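# Four arms sift blue and red balls through riddle

## Task

Two crates contain a mix of small blue balls and large red balls. Empty them into the riddle (the large sieve) and shake it so the small blue balls drop through its mesh into the tray underneath. Then tip the large red balls out over the riddle's open end into the bin. Move as many balls as possible. Each colour is worth half. A ball that ends up where the other colour belongs counts against you, and a ball still in the riddle or in a crate counts for nothing.

## Robot and tools

ROBOTS. There are four i2rt Big YAM arms, named arm1 to arm4. Each has a five-finger right hand. All positions are in one scene frame, in metres, with the origin on the floor and +z pointing up. Each base (base_link) faces along its own +x:
- arm1 at (-0.519, +0.744, 0.393), quat_wxyz (0.847, -0.001, 0.002, -0.532)
- arm2 at (-0.499, -0.737, 0.385), quat (0.844, 0.001, 0, 0.536)
- arm3 at (0.516, 0.743, 0.381), quat (0.528, -0.002, 0, -0.849)
- arm4 at (0.505, -0.743, 0.315), quat (0.508, 0, -0.001, 0.861)
The hand reaches about 1.07 m from the joint1 axis.

HAND POINT. The hand point sits 0.045 m ahead of the palm. Its local axes are:
- +z runs along the straight fingers.
- +y points out of the palm.
- +x runs across the palm, away from the thumb.
The fingertips extend 0.06 to 0.07 m past the point. A bracket on the little-finger side of the wrist sticks out and can strike objects. The wrist camera is mounted on the little-finger side. With joint6 near -1.3 the camera is on top, its image is upright and the palm faces right. When joints 1, 5 and 6 are all 0 and the hand points forward and level, the palm faces down and the thumb is on the left.

TOOL move. Its arguments are an optional object per arm (arm1, arm2, arm3, arm4) and an optional cameras list. Each arm's object can contain the following:
- joints: absolute targets, keyed by name, in radians. Ranges are joint1_rad -2.879..2.879 (base yaw, positive is counter-clockwise seen from above); joint2_rad 0..3.141 (shoulder, positive lifts the arm and swings it forward); joint3_rad 0..3.019 (elbow, positive opens it); joint4_rad -1.692..1.57 (hand pitch, positive turns the fingers up); joint5_rad -1.57..1.57 (sideways swing, positive is to the arm's right); joint6_rad -2.094..2.094 (roll, positive is clockwise seen from behind the hand).
- Hand keys: hand_little, hand_ring, hand_middle, hand_index, hand_thumb_bend and hand_thumb_turn take values from -1 to 1. +1 means open or straight; -1 means curled. For the thumb turn, -1 puts it in front of the palm. hand_force_limit (-1..1) maps linearly to roughly 0-10 N of fingertip stopping force (0-15 N for the thumb motors). hand_speed (-0.96..1) is a speed setting that reaches full speed at +0.48. Both start the scene at 0 and -0.8.
- target: a single list of seven numbers, [x, y, z, qw, qx, qy, qz]. This is an absolute pose for the hand point in the scene frame, in metres plus a unit quaternion. The hand travels a straight path toward it, starting from its current hand_target.
- speed: the top hand speed in m/s, from 0.002 to 4.3 (default 0.25). Rotation is capped at twice that value in rad/s.
- min_time_s: 0.1 to 8 s. This is the shortest duration allowed for the arm joint motions. Use it only alongside joints.
If you send target, the joints field may hold hand keys only; otherwise the call is refused. All commanded arms start together. Hand paths within one action finish together, and any path stops after 10 s. A move with no action returns the full state and all camera images. Camera names are arm1_cam_wrist through arm4_cam_wrist, cam_east, cam_top, cam_west, or "all". An unknown name invalidates the whole call.

TOOL wait: seconds from 0 to 10, plus optional cameras. It commands nothing and returns the state. TOOL zoom_image: takes a camera and a region [x0, y0, x1, y1] in image pixels measured from the top-left, at most 504 by 504. It only works on cameras from the latest images. TOOL show_instructions: shows the reference pages. TOOL finished_scene: optional scene=1. This ends the scene for good, and the result must hold without the robots.

READING RESULTS.
- "move" lists which robots received a motion. "as last shown" marks a robot that got no command; its status lines then read "not commanded". "pictures" gives the image order.
- "hand" is the measured pose, which is less accurate at long reach. "hand_target" is the pose that the held joint targets would produce.
- A hand counts as "done" within 1 cm and 2 degrees. "off_target" means it is resting somewhere else and may still be pushing.
- "time_out" is a stop. "on_its_own" shows the target that joint is still pushing toward. "not_followed", "joint command not followed" and "pose unreachable" mean a collision or self-collision check held the arm back. The hand motors still act in that case.
- hand_stopped_by lists six words, in the order little, ring, middle, index, thumb_bend, thumb_turn. Each is moving, target, force, stalled or fault.
- The *_load_n values are fingertip forces in N, positive when the finger is pushed open. When a grip slips, the load falls to about 0.
- Joint velocities are in rad/s; "within noise" means the arm is still. Joint torques carry per-arm offsets, and numbers 3 and 4 wrap around at ±28 N m.
- MOTOR HOT appears at 85 °C. At 100 °C you get OVER-TEMPERATURE FAULT and the arm goes limp for 30-60 s. Afterwards, send again every key marked limit_stop_at_motor_heat.
If a move or wait is refused or interrupted by a stop, later move, wait and finished_scene calls in that same reply are skipped.

GRIPPING. A finger motor only starts when its target changes by 0.002 or more. It stops at its target or when its load hits the force limit, then locks. To grip harder, raise hand_force_limit and send a target more closed than the current reading. To loosen, send a target more open than the reading. A hand_speed of -0.94 or lower gives gentle grips. A full wrap with the thumb in front holds objects about 0.035 to 0.065 m thick.

CAUTIONS.
- Hard contact between two robots ends the scene, and gripping another hand's fingers counts as such contact. No state line reports robot-robot contact, so keep the arms apart.
- Motions sent under joints move each joint at its own pace, so the hand can sweep wide. A stretched-out fast arm can overshoot by about 30 degrees.
- Hand paths do not avoid obstacles. The arm keeps pushing after contact.
- Do not drop the riddle or crates, slam them, or let balls or parts fall far. Avoid hitting fixed structures.
- Keep finger loads moderate, and avoid holding the arm stretched out for long, which heats the motors.
- Loose objects may occasionally get nudged by outside disturbances.

Each tool is called as name(argument=value, ...), one argument or row to a line, values as JSON.

Reference images:

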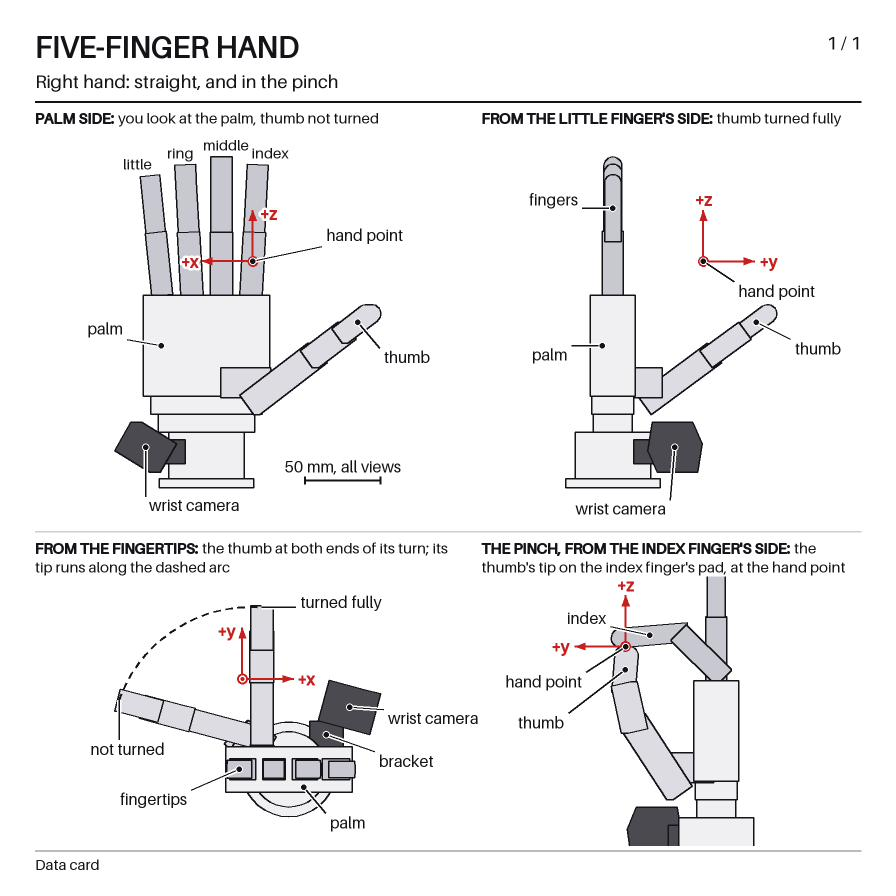

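## Session

move(
)

Scene clock: 0.00 s.
Joint torques (N m): no reading
Heat: arm1: hottest joint3_rad 28 °C; arm2: hottest joint1_rad 25 °C; arm3: hottest joint1_rad 25 °C; arm4: hottest joint1_rad 26 °C.
Joint velocities: within noise
arm1.joint_positions: joint1_rad=-0.013 joint2_rad=+0.601 joint3_rad=+1.453 joint4_rad=-1.220 joint5_rad=-0.142 joint6_rad=-1.564 hand_little=+1.000 hand_ring=+1.000 hand_middle=+1.000 hand_index=+1.000 hand_thumb_turn=+1.000 hand_thumb_bend=+1.000 hand_force_limit=+0.000 hand_speed=-0.800
arm1.joint_status: not commanded
arm1.hand_stopped_by: target,target,target,target,target,target
arm1.little_load_n: 0.0
arm1.ring_load_n: 0.0
arm1.middle_load_n: 0.0
arm1.index_load_n: -0.5
arm1.thumb_bend_load_n: 0.0
arm1.thumb_turn_load_n: 0.0
arm1.hand: x=-0.4420 y=+0.5085 z=+0.9523 quat_wxyz=(+0.253, +0.715, -0.409, +0.507) (m; scene frame)
arm1.hand_target: x=-0.4427 y=+0.5102 z=+0.9634 quat_wxyz=(+0.259, +0.710, -0.405, +0.515) (m; scene frame)
arm1.hand_status: not commanded
arm2.joint_positions: joint1_rad=-0.837 joint2_rad=+0.646 joint3_rad=+1.439 joint4_rad=-1.487 joint5_rad=-0.139 joint6_rad=-1.276 hand_little=+1.000 hand_ring=+1.000 hand_middle=+1.000 hand_index=+1.000 hand_thumb_turn=+1.000 hand_thumb_bend=+1.000 hand_force_limit=+0.000 hand_speed=-0.800
arm2.joint_status: not commanded
arm2.hand_stopped_by: target,target,target,target,target,target
arm2.little_load_n: 0.0
arm2.ring_load_n: 0.0
arm2.middle_load_n: 0.0
arm2.index_load_n: 0.0
arm2.thumb_bend_load_n: 0.0
arm2.thumb_turn_load_n: 0.0
arm2.hand: x=-0.2932 y=-0.6982 z=+0.8592 quat_wxyz=(-0.184, +0.903, +0.029, +0.387) (m; scene frame)
arm2.hand_target: x=-0.2937 y=-0.6983 z=+0.8667 quat_wxyz=(-0.186, +0.899, +0.029, +0.395) (m; scene frame)
arm2.hand_status: not commanded
arm3.joint_positions: joint1_rad=+0.425 joint2_rad=+0.637 joint3_rad=+1.330 joint4_rad=-1.263 joint5_rad=-0.221 joint6_rad=-1.527 hand_little=+1.000 hand_ring=+1.000 hand_middle=+1.000 hand_index=+1.000 hand_thumb_turn=+1.000 hand_thumb_bend=+1.000 hand_force_limit=+0.000 hand_speed=-0.800
arm3.joint_status: not commanded
arm3.hand_stopped_by: target,target,target,target,target,target
arm3.little_load_n: 0.0
arm3.ring_load_n: 0.0
arm3.middle_load_n: 0.0
arm3.index_load_n: 0.0
arm3.thumb_bend_load_n: 0.0
arm3.thumb_turn_load_n: 0.0
arm3.hand: x=+0.4940 y=+0.4783 z=+0.8593 quat_wxyz=(+0.268, +0.632, -0.603, +0.407) (m; scene frame)
arm3.hand_target: x=+0.4941 y=+0.4790 z=+0.8713 quat_wxyz=(+0.277, +0.628, -0.597, +0.414) (m; scene frame)
arm3.hand_status: not commanded
arm4.joint_positions: joint1_rad=+0.083 joint2_rad=+0.645 joint3_rad=+1.374 joint4_rad=-1.394 joint5_rad=-0.170 joint6_rad=-0.987 hand_little=+1.000 hand_ring=+1.000 hand_middle=+1.000 hand_index=+1.000 hand_thumb_turn=+1.000 hand_thumb_bend=+1.000 hand_force_limit=+0.000 hand_speed=-0.800
arm4.joint_status: not commanded
arm4.hand_stopped_by: target,target,target,target,target,target
arm4.little_load_n: 0.0
arm4.ring_load_n: 0.0
arm4.middle_load_n: 0.0
arm4.index_load_n: 0.0
arm4.thumb_bend_load_n: 0.0
arm4.thumb_turn_load_n: 0.0
arm4.hand: x=+0.3820 y=-0.5584 z=+0.7679 quat_wxyz=(-0.442, +0.606, +0.661, +0.012) (m; scene frame)
arm4.hand_target: x=+0.3817 y=-0.5581 z=+0.7777 quat_wxyz=(-0.453, +0.601, +0.658, +0.015) (m; scene frame)
arm4.hand_status: not commanded
pictures: arm1_cam_wrist, arm2_cam_wrist, arm3_cam_wrist, arm4_cam_wrist, cam_east, cam_top, cam_west

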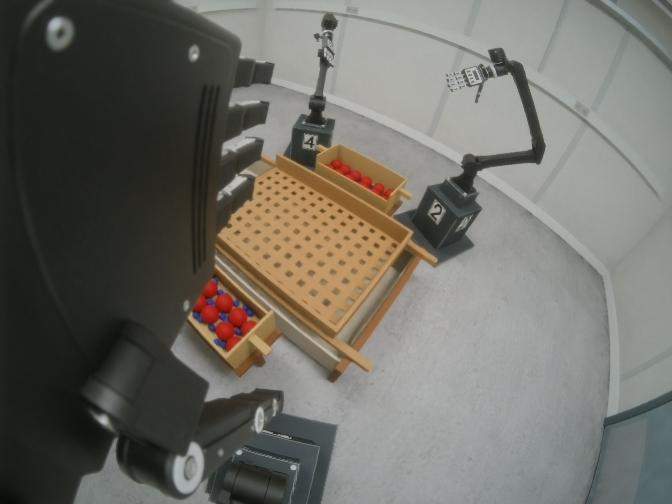

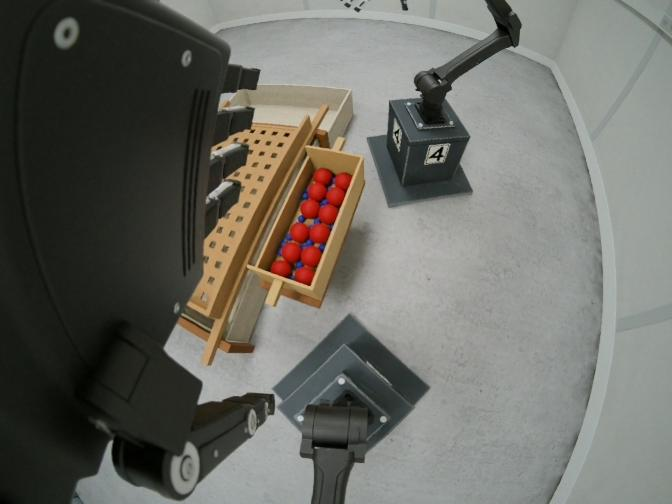

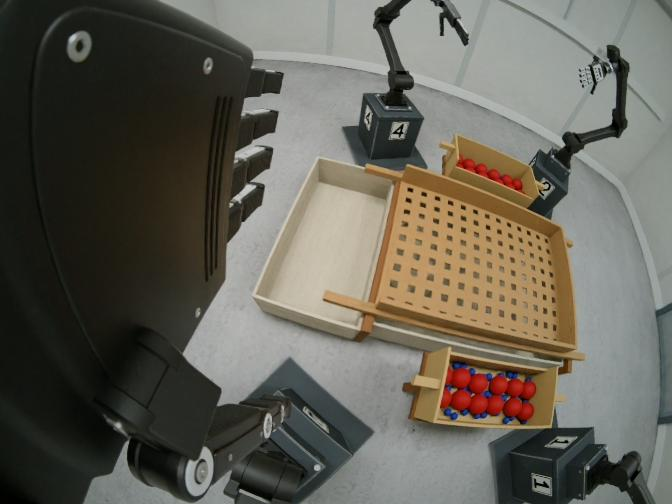

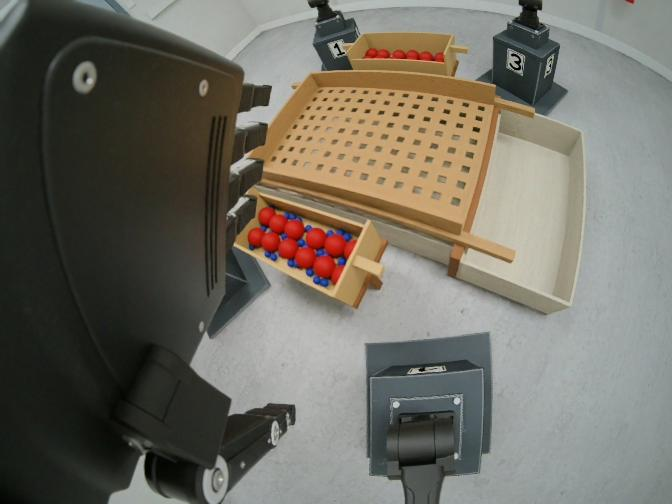

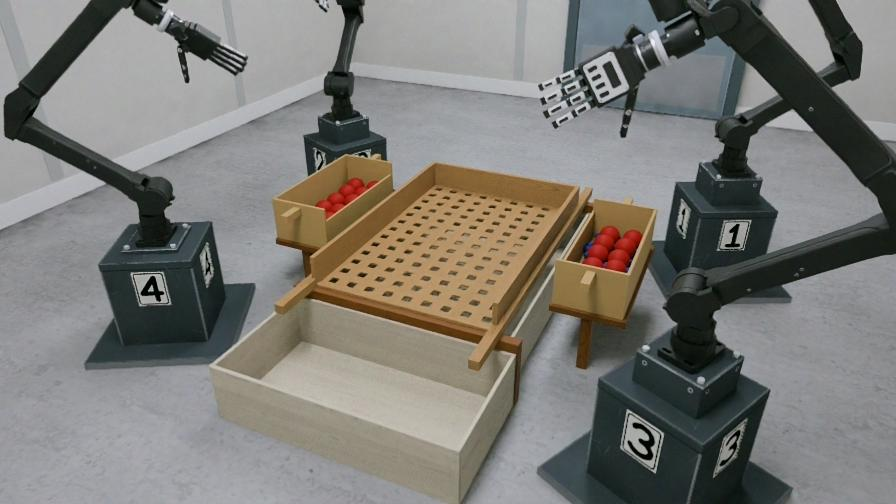

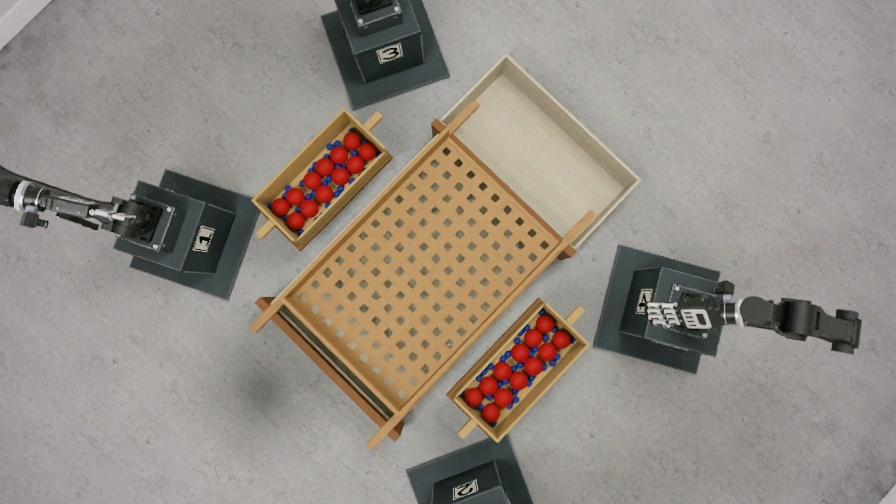

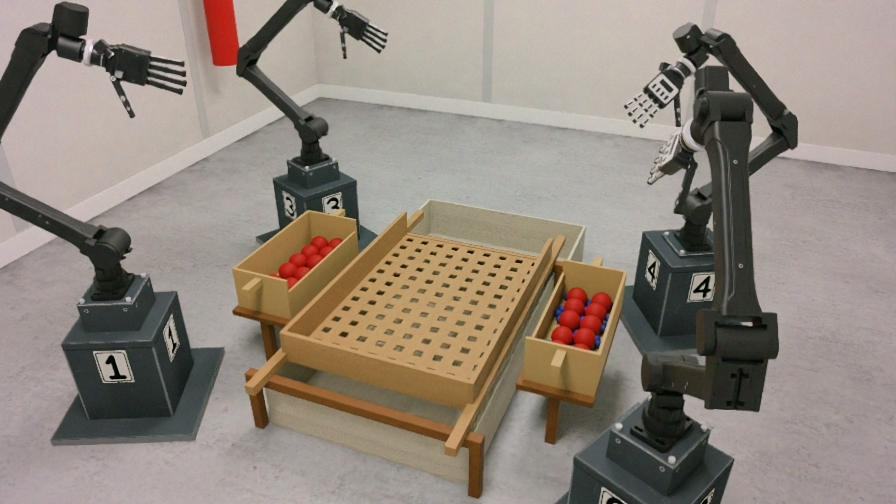

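zoom_image(
  camera="cam_top",
  region=[230, 40, 660, 460],
)

zoom_image(
  camera="cam_east",
  region=[200, 140, 700, 500],
)

zoom_image(
  camera="cam_west",
  region=[200, 180, 700, 504],
)

Scaled by 1.172 from the camera's image (finer frame: 1280x720).

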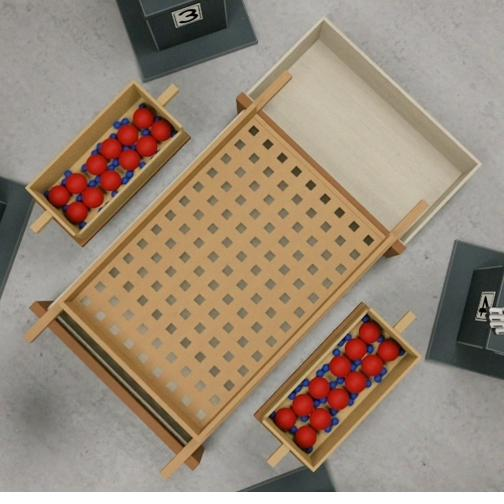

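Scaled by 1.008 from the camera's image (finer frame: 1280x720).

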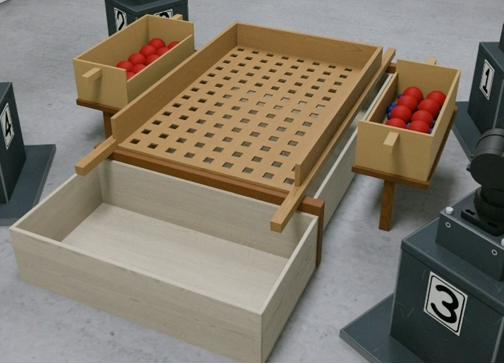

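Scaled by 1.008 from the camera's image (finer frame: 1280x720).

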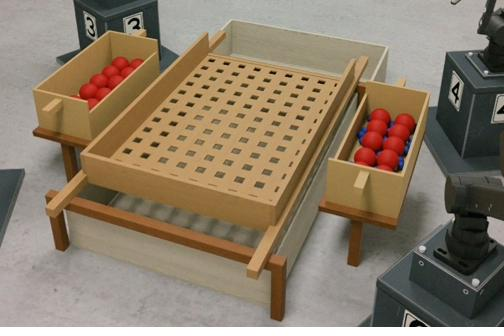

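zoom_image(
  camera="cam_west",
  region=[240, 330, 500, 500],
)

zoom_image(
  camera="cam_west",
  region=[220, 180, 460, 350],
)

zoom_image(
  camera="cam_west",
  region=[440, 220, 660, 460],
)

zoom_image(
  camera="cam_east",
  region=[440, 180, 700, 400],
)

zoom_image(
  camera="cam_east",
  region=[230, 140, 440, 340],
)

zoom_image(
  camera="cam_top",
  region=[230, 260, 430, 460],
)

zoom_image(
  camera="cam_top",
  region=[420, 90, 620, 290],
)

zoom_image(
  camera="cam_top",
  region=[240, 90, 410, 260],
)

zoom_image(
  camera="cam_top",
  region=[430, 280, 610, 460],
)

Scaled by 1.938 from the camera's image (finer frame: 1280x720).

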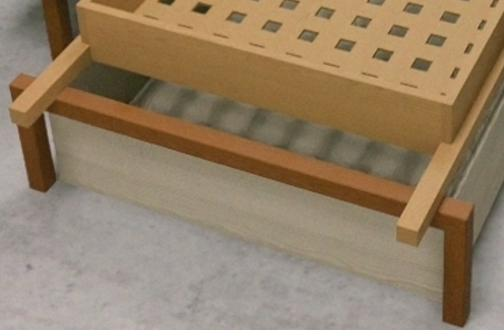

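Scaled by 2.100 from the camera's image (finer frame: 1280x720).

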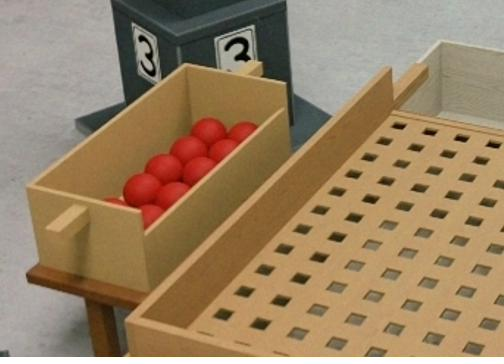

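Scaled by 2.100 from the camera's image (finer frame: 1280x720).

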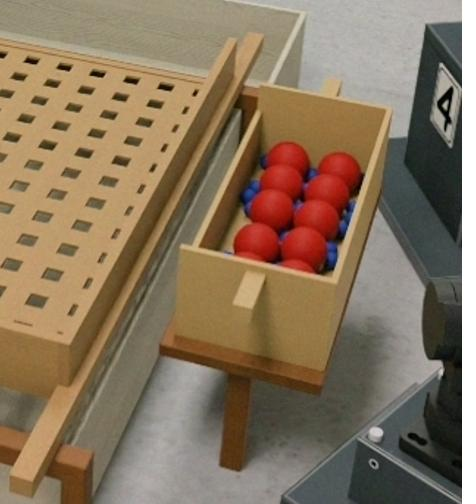

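Scaled by 1.938 from the camera's image (finer frame: 1280x720).

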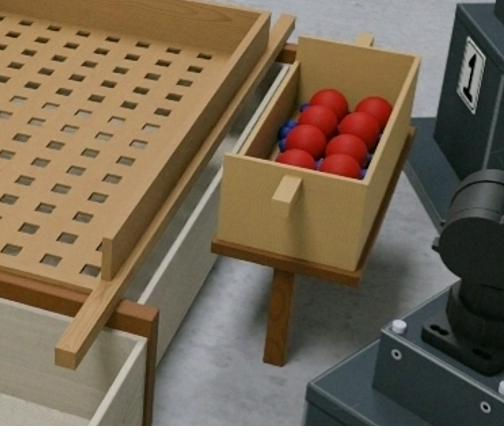

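Scaled by 2.400 from the camera's image (finer frame: 1280x720).

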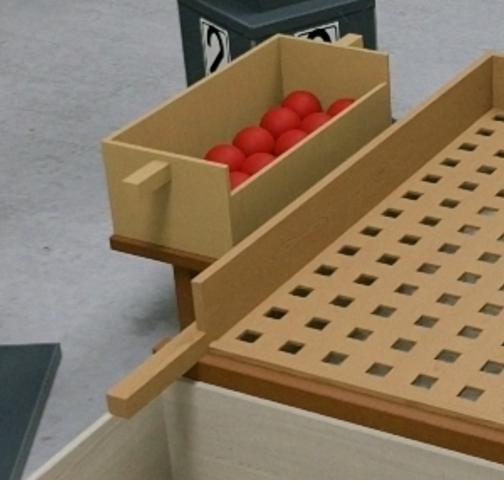

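Scaled by 2.520 from the camera's image (finer frame: 1280x720).

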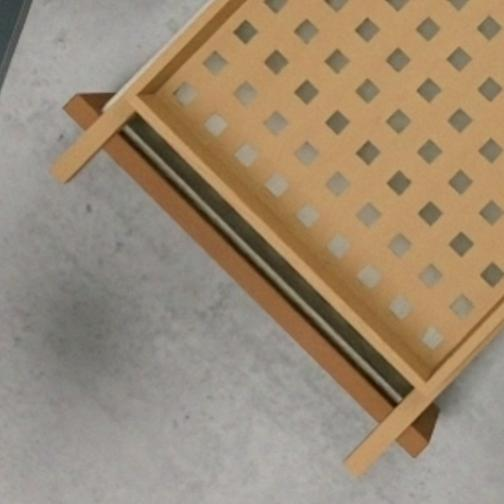

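Scaled by 2.520 from the camera's image (finer frame: 1280x720).

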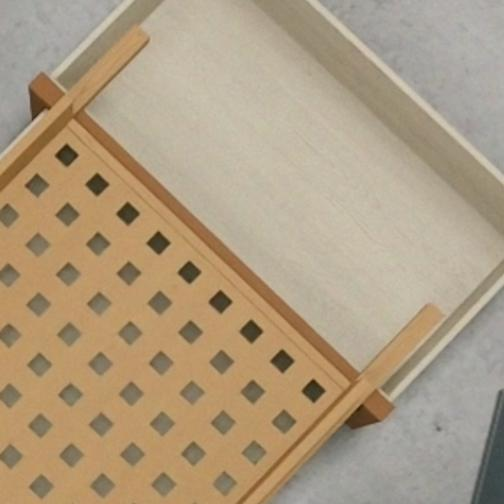

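Scaled by 2.965 from the camera's image (finer frame: 1280x720).

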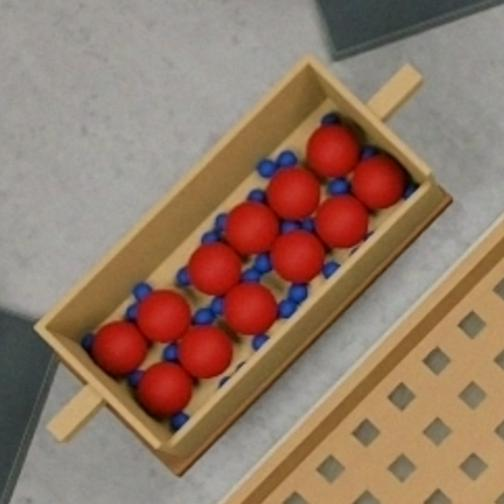

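Scaled by 2.800 from the camera's image (finer frame: 1280x720).

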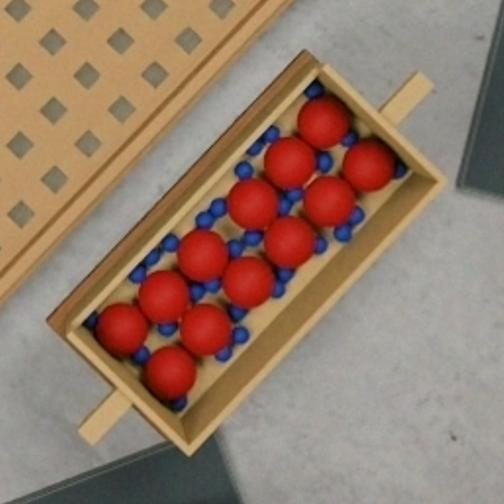

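zoom_image(
  camera="cam_top",
  region=[0, 130, 260, 330],
)

zoom_image(
  camera="cam_top",
  region=[580, 220, 880, 400],
)

zoom_image(
  camera="cam_top",
  region=[300, 0, 480, 120],
)

zoom_image(
  camera="cam_top",
  region=[380, 400, 580, 504],
)

Scaled by 1.938 from the camera's image (finer frame: 1280x720).

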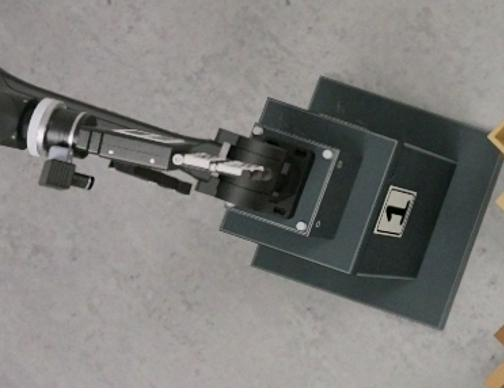

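Scaled by 1.680 from the camera's image (finer frame: 1280x720).

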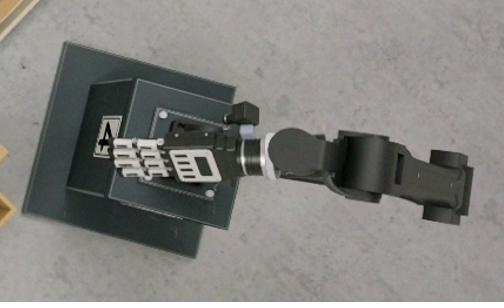

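Scaled by 2.800 from the camera's image (finer frame: 1280x720).

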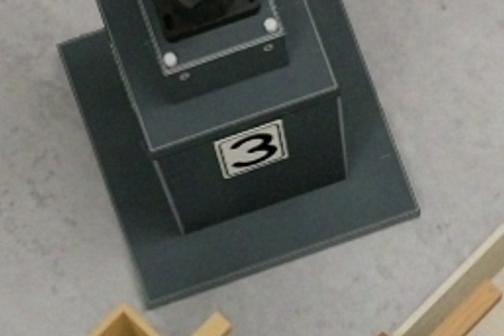

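Scaled by 2.520 from the camera's image (finer frame: 1280x720).

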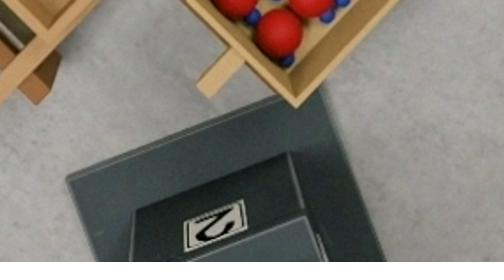

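zoom_image(
  camera="cam_east",
  region=[80, 160, 280, 300],
)

zoom_image(
  camera="cam_east",
  region=[600, 260, 800, 400],
)

zoom_image(
  camera="cam_east",
  region=[280, 80, 420, 180],
)

zoom_image(
  camera="cam_east",
  region=[650, 120, 810, 240],
)

zoom_image(
  camera="cam_west",
  region=[50, 220, 210, 340],
)

zoom_image(
  camera="cam_west",
  region=[560, 370, 760, 504],
)

zoom_image(
  camera="cam_west",
  region=[250, 120, 390, 240],
)

zoom_image(
  camera="cam_west",
  region=[620, 180, 740, 300],
)

Scaled by 2.520 from the camera's image (finer frame: 1280x720).

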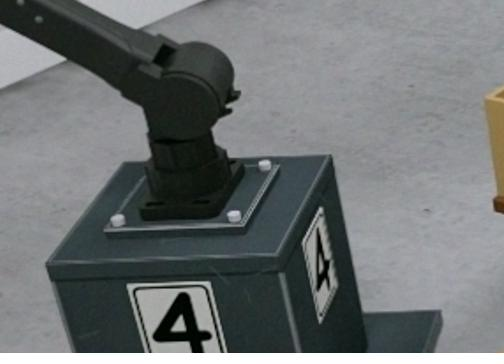

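Scaled by 2.520 from the camera's image (finer frame: 1280x720).

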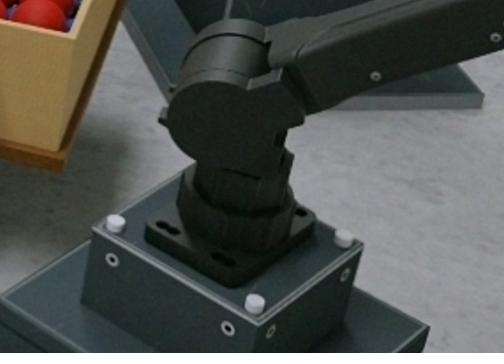

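Scaled by 3.600 from the camera's image (finer frame: 1280x720).

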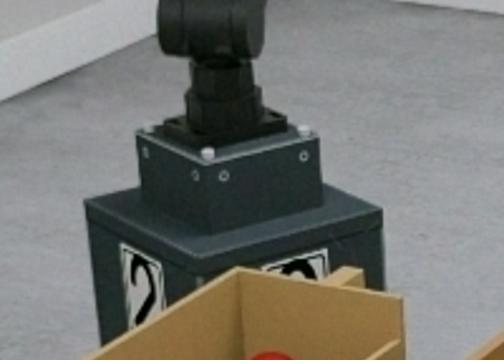

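Scaled by 3.150 from the camera's image (finer frame: 1280x720).

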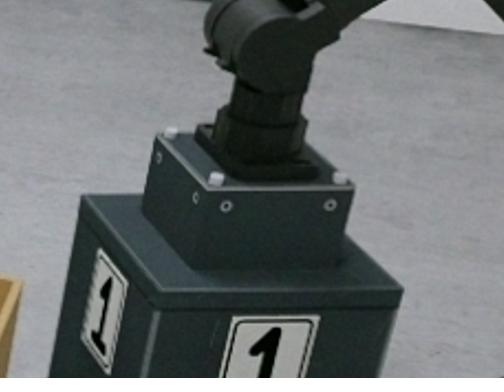

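Scaled by 3.150 from the camera's image (finer frame: 1280x720).

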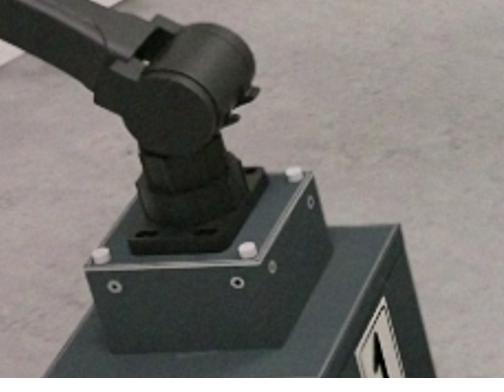

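Scaled by 2.520 from the camera's image (finer frame: 1280x720).

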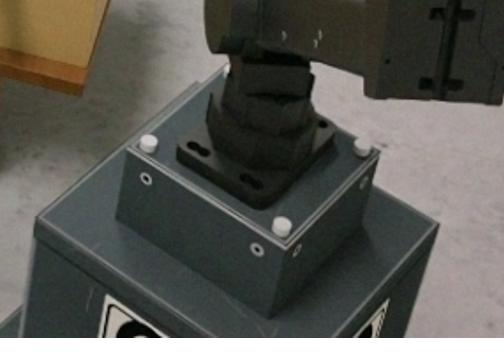

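Scaled by 3.600 from the camera's image (finer frame: 1280x720).

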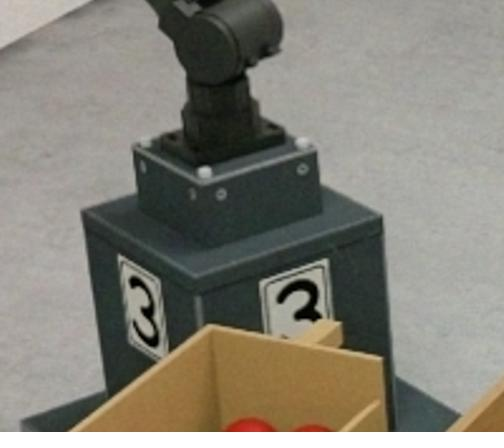

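Scaled by 4.200 from the camera's image (finer frame: 1280x720).

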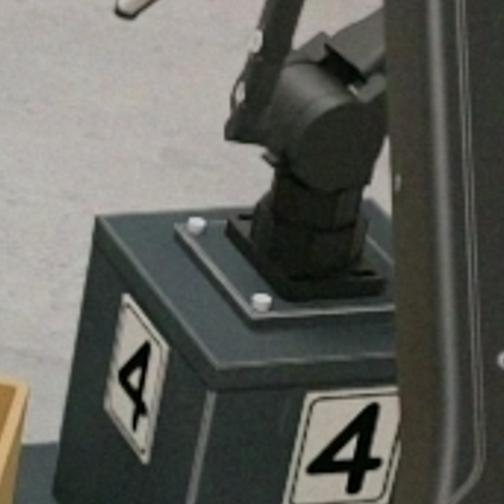

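move(
  arm1={"target": [-0.265, 0.48, 0.48, 0, 0, 0.7071, -0.7071], "speed": 0.2, "joints": {"hand_speed": -0.5, "hand_thumb_turn": -1}},
  arm3={"target": [0.29, 0.43, 0.48, -0.0739, 0.0739, 0.7032, -0.7032], "speed": 0.2, "joints": {"hand_speed": -0.5, "hand_thumb_turn": -1}},
  arm2={"target": [-0.34, -0.43, 0.48, 0.7032, -0.7032, 0.0739, -0.0739], "speed": 0.2, "joints": {"hand_speed": -0.5, "hand_thumb_turn": -1}},
  arm4={"target": [0.215, -0.48, 0.48, 0.7071, -0.7071, 0, 0], "speed": 0.2, "joints": {"hand_speed": -0.5, "hand_thumb_turn": -1}},
  cameras=["all"],
)

Scene clock: 406.63 s.
Joint torques (N m): arm1=[0.73 -4.72 4.53 2.22 0.17 -0.08] | arm2=[-2.49 -2.2 3.54 2.61 -0.04 0.1] | arm3=[-0.73 -3.84 4.78 3 -0.07 0.19] | arm4=[0.56 -1.2 5.91 2.1 0.17 -0.13]
Heat: arm1: hottest joint3_rad 30 °C; arm2: hottest joint3_rad 29 °C; arm3: hottest joint3_rad 28 °C; arm4: hottest joint1_rad 24 °C.
move: arm1 done; arm2 done; arm3 done; arm4 done
Joint velocities: within noise
arm1.joint_positions: joint1_rad=+0.812 joint2_rad=+1.449 joint3_rad=+0.180 joint4_rad=+1.253 joint5_rad=+1.266 joint6_rad=+0.018 hand_little=+1.000 hand_ring=+1.000 hand_middle=+1.000 hand_index=+1.000 hand_thumb_turn=-1.000 hand_thumb_bend=+1.000 hand_force_limit=+0.000 hand_speed=-0.500
arm1.joint_status: all done
arm1.hand_stopped_by: target,target,target,target,target,target
arm1.little_load_n: 0.0
arm1.ring_load_n: 0.0
arm1.middle_load_n: 0.0
arm1.index_load_n: 0.0
arm1.thumb_bend_load_n: 0.0
arm1.thumb_turn_load_n: 0.0
arm1.hand: x=-0.2684 y=+0.4790 z=+0.4792 quat_wxyz=(+0.002, -0.001, -0.709, +0.706)
arm1.hand_target: x=-0.2650 y=+0.4800 z=+0.4801 quat_wxyz=(+0.000, +0.000, -0.707, +0.707)
arm1.hand_status: done (0.004 m and 0.4 deg from the pose sent, 0.505 m and 99.2 deg at the start)
arm2.joint_positions: joint1_rad=-0.480 joint2_rad=+1.261 joint3_rad=+0.069 joint4_rad=+1.183 joint5_rad=-0.717 joint6_rad=-0.011 hand_little=+1.000 hand_ring=+1.000 hand_middle=+1.000 hand_index=+1.000 hand_thumb_turn=-1.000 hand_thumb_bend=+1.000 hand_force_limit=+0.000 hand_speed=-0.500
arm2.joint_status: all done
arm2.hand_stopped_by: target,target,target,target,target,target
arm2.little_load_n: 0.0
arm2.ring_load_n: 0.0
arm2.middle_load_n: 0.0
arm2.index_load_n: 0.0
arm2.thumb_bend_load_n: 0.0
arm2.thumb_turn_load_n: 0.0
arm2.hand: x=-0.3415 y=-0.4285 z=+0.4800 quat_wxyz=(-0.701, +0.706, -0.070, +0.073)
arm2.hand_target: x=-0.3400 y=-0.4300 z=+0.4800 quat_wxyz=(-0.703, +0.703, -0.074, +0.074)
arm2.hand_status: done (0.002 m and 0.5 deg from the pose sent, 0.467 m and 75.5 deg at the start)
arm3.joint_positions: joint1_rad=-0.605 joint2_rad=+1.416 joint3_rad=+0.232 joint4_rad=+1.176 joint5_rad=-0.864 joint6_rad=-0.018 hand_little=+1.000 hand_ring=+1.000 hand_middle=+1.000 hand_index=+1.000 hand_thumb_turn=-1.000 hand_thumb_bend=+1.000 hand_force_limit=+0.000 hand_speed=-0.500
arm3.joint_status: all done
arm3.hand_stopped_by: target,target,target,target,target,target
arm3.little_load_n: 0.0
arm3.ring_load_n: 0.0
arm3.middle_load_n: 0.0
arm3.index_load_n: 0.0
arm3.thumb_bend_load_n: 0.0
arm3.thumb_turn_load_n: 0.0
arm3.hand: x=+0.2898 y=+0.4264 z=+0.4821 quat_wxyz=(+0.076, -0.065, -0.705, +0.702)
arm3.hand_target: x=+0.2901 y=+0.4300 z=+0.4801 quat_wxyz=(+0.074, -0.074, -0.703, +0.703)
arm3.hand_status: done (0.004 m and 1.0 deg from the pose sent, 0.433 m and 93.8 deg at the start)
arm4.joint_positions: joint1_rad=+0.799 joint2_rad=+1.145 joint3_rad=+0.348 joint4_rad=+0.787 joint5_rad=+1.309 joint6_rad=+0.018 hand_little=+1.000 hand_ring=+1.000 hand_middle=+1.000 hand_index=+1.000 hand_thumb_turn=-1.000 hand_thumb_bend=+1.000 hand_force_limit=+0.000 hand_speed=-0.500
arm4.joint_status: all done
arm4.hand_stopped_by: target,target,target,target,target,target
arm4.little_load_n: 0.0
arm4.ring_load_n: 0.0
arm4.middle_load_n: 0.0
arm4.index_load_n: -0.5
arm4.thumb_bend_load_n: 0.0
arm4.thumb_turn_load_n: 0.5
arm4.hand: x=+0.2157 y=-0.4774 z=+0.4840 quat_wxyz=(-0.707, +0.708, -0.005, -0.001)
arm4.hand_target: x=+0.2151 y=-0.4799 z=+0.4801 quat_wxyz=(-0.707, +0.707, +0.000, +0.000)
arm4.hand_status: done (0.005 m and 0.6 deg from the pose sent, 0.342 m and 84.4 deg at the start)
pictures: arm1_cam_wrist, arm2_cam_wrist, arm3_cam_wrist, arm4_cam_wrist, cam_east, cam_top, cam_west

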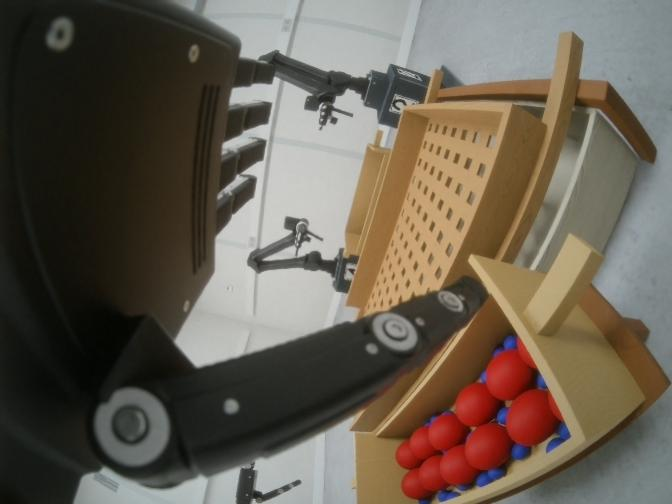

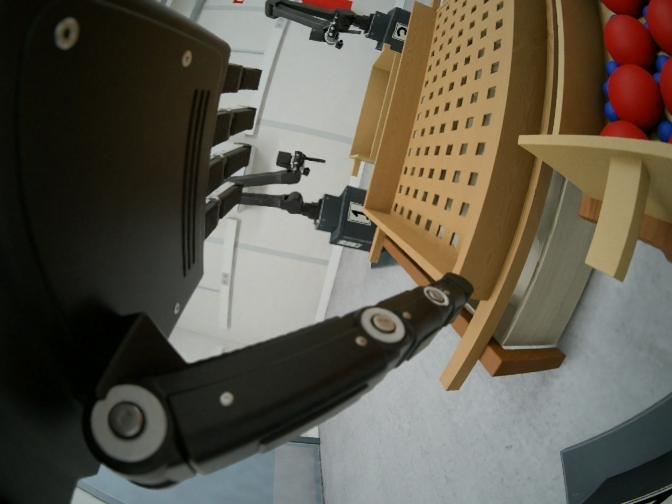

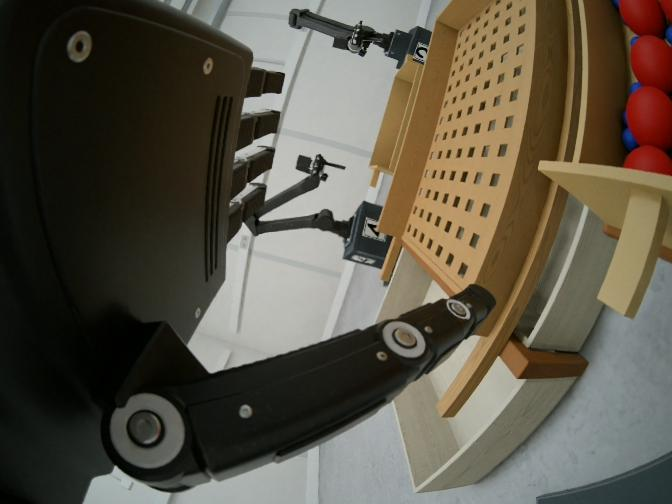

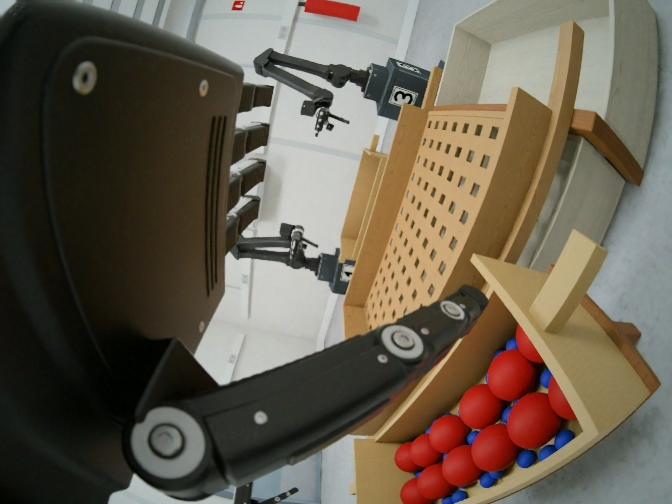

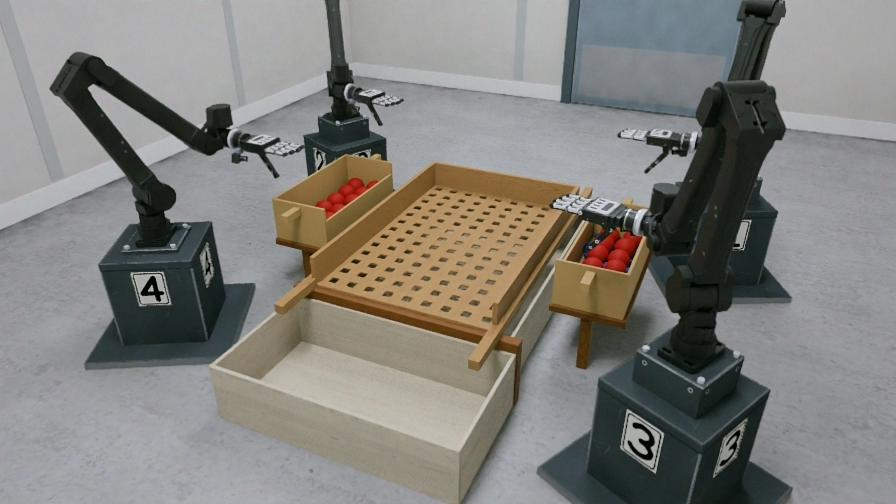

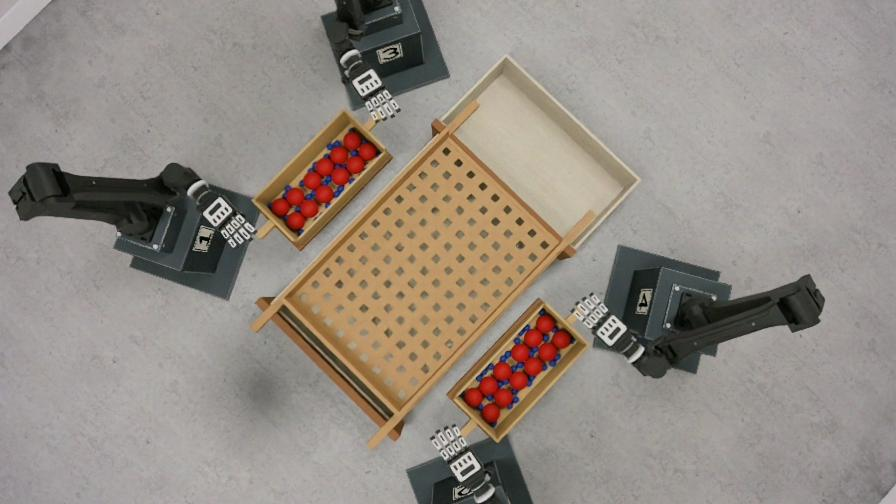

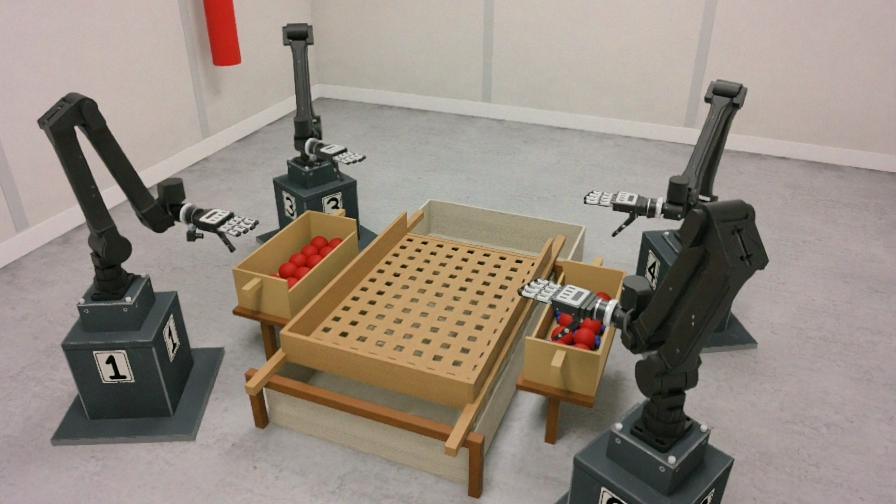

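zoom_image(
  camera="cam_top",
  region=[180, 130, 340, 260],
)

zoom_image(
  camera="cam_top",
  region=[320, 60, 440, 170],
)

zoom_image(
  camera="cam_top",
  region=[410, 390, 530, 504],
)

zoom_image(
  camera="cam_top",
  region=[540, 270, 670, 390],
)

zoom_image(
  camera="cam_west",
  region=[160, 160, 340, 340],
)

zoom_image(
  camera="cam_west",
  region=[500, 240, 680, 400],
)

zoom_image(
  camera="cam_east",
  region=[530, 160, 690, 330],
)

zoom_image(
  camera="cam_east",
  region=[190, 90, 410, 280],
)

Scaled by 3.150 from the camera's image (finer frame: 1280x720).

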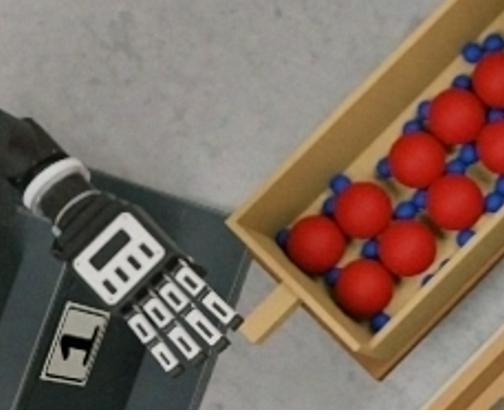

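Scaled by 4.200 from the camera's image (finer frame: 1280x720).

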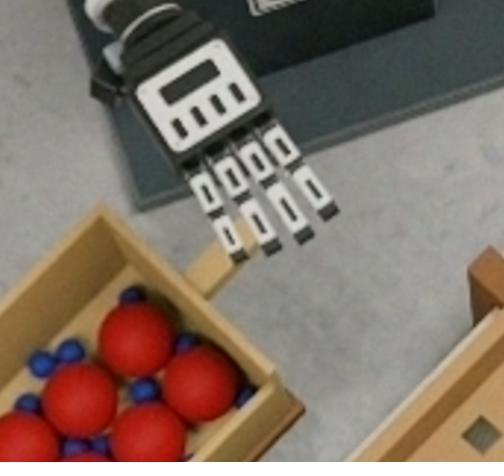

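Scaled by 4.200 from the camera's image (finer frame: 1280x720).

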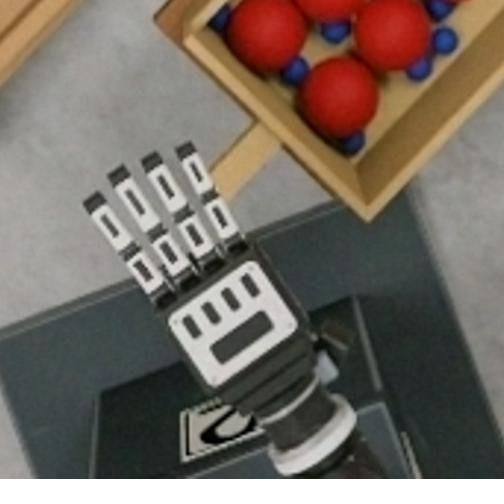

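Scaled by 3.877 from the camera's image (finer frame: 1280x720).

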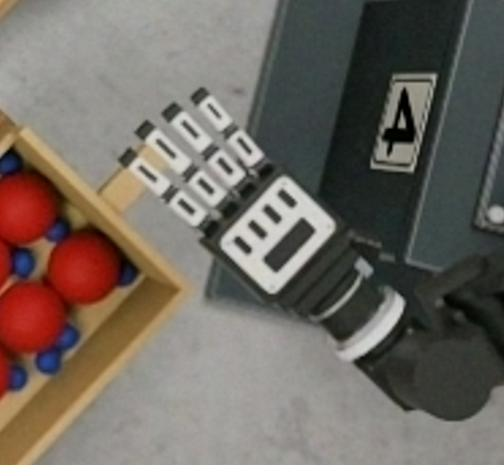

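Scaled by 2.800 from the camera's image (finer frame: 1280x720).

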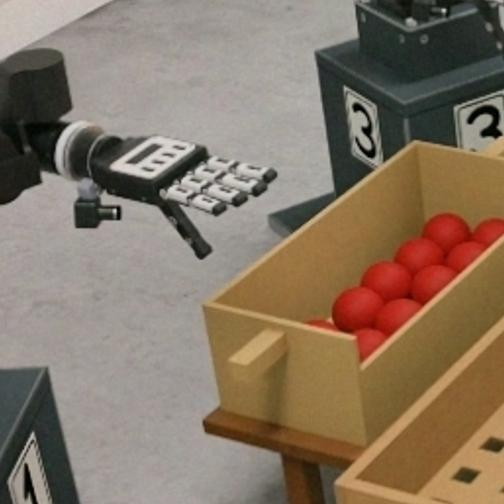

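Scaled by 2.800 from the camera's image (finer frame: 1280x720).

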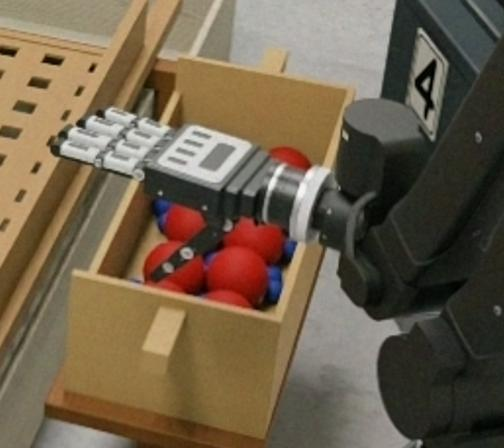

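Scaled by 2.965 from the camera's image (finer frame: 1280x720).

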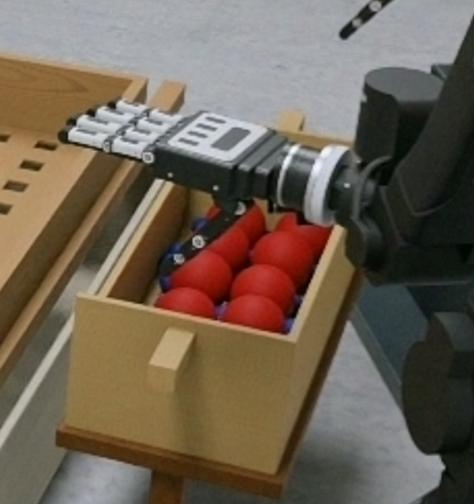

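Scaled by 2.291 from the camera's image (finer frame: 1280x720).

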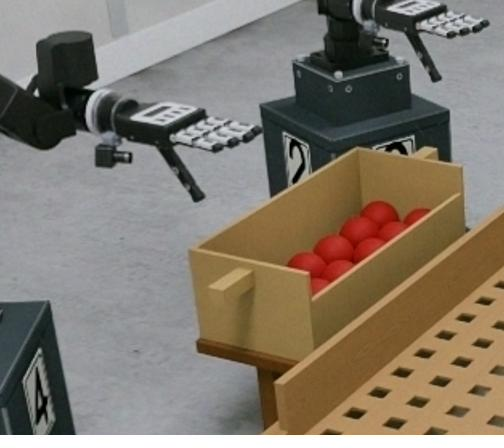

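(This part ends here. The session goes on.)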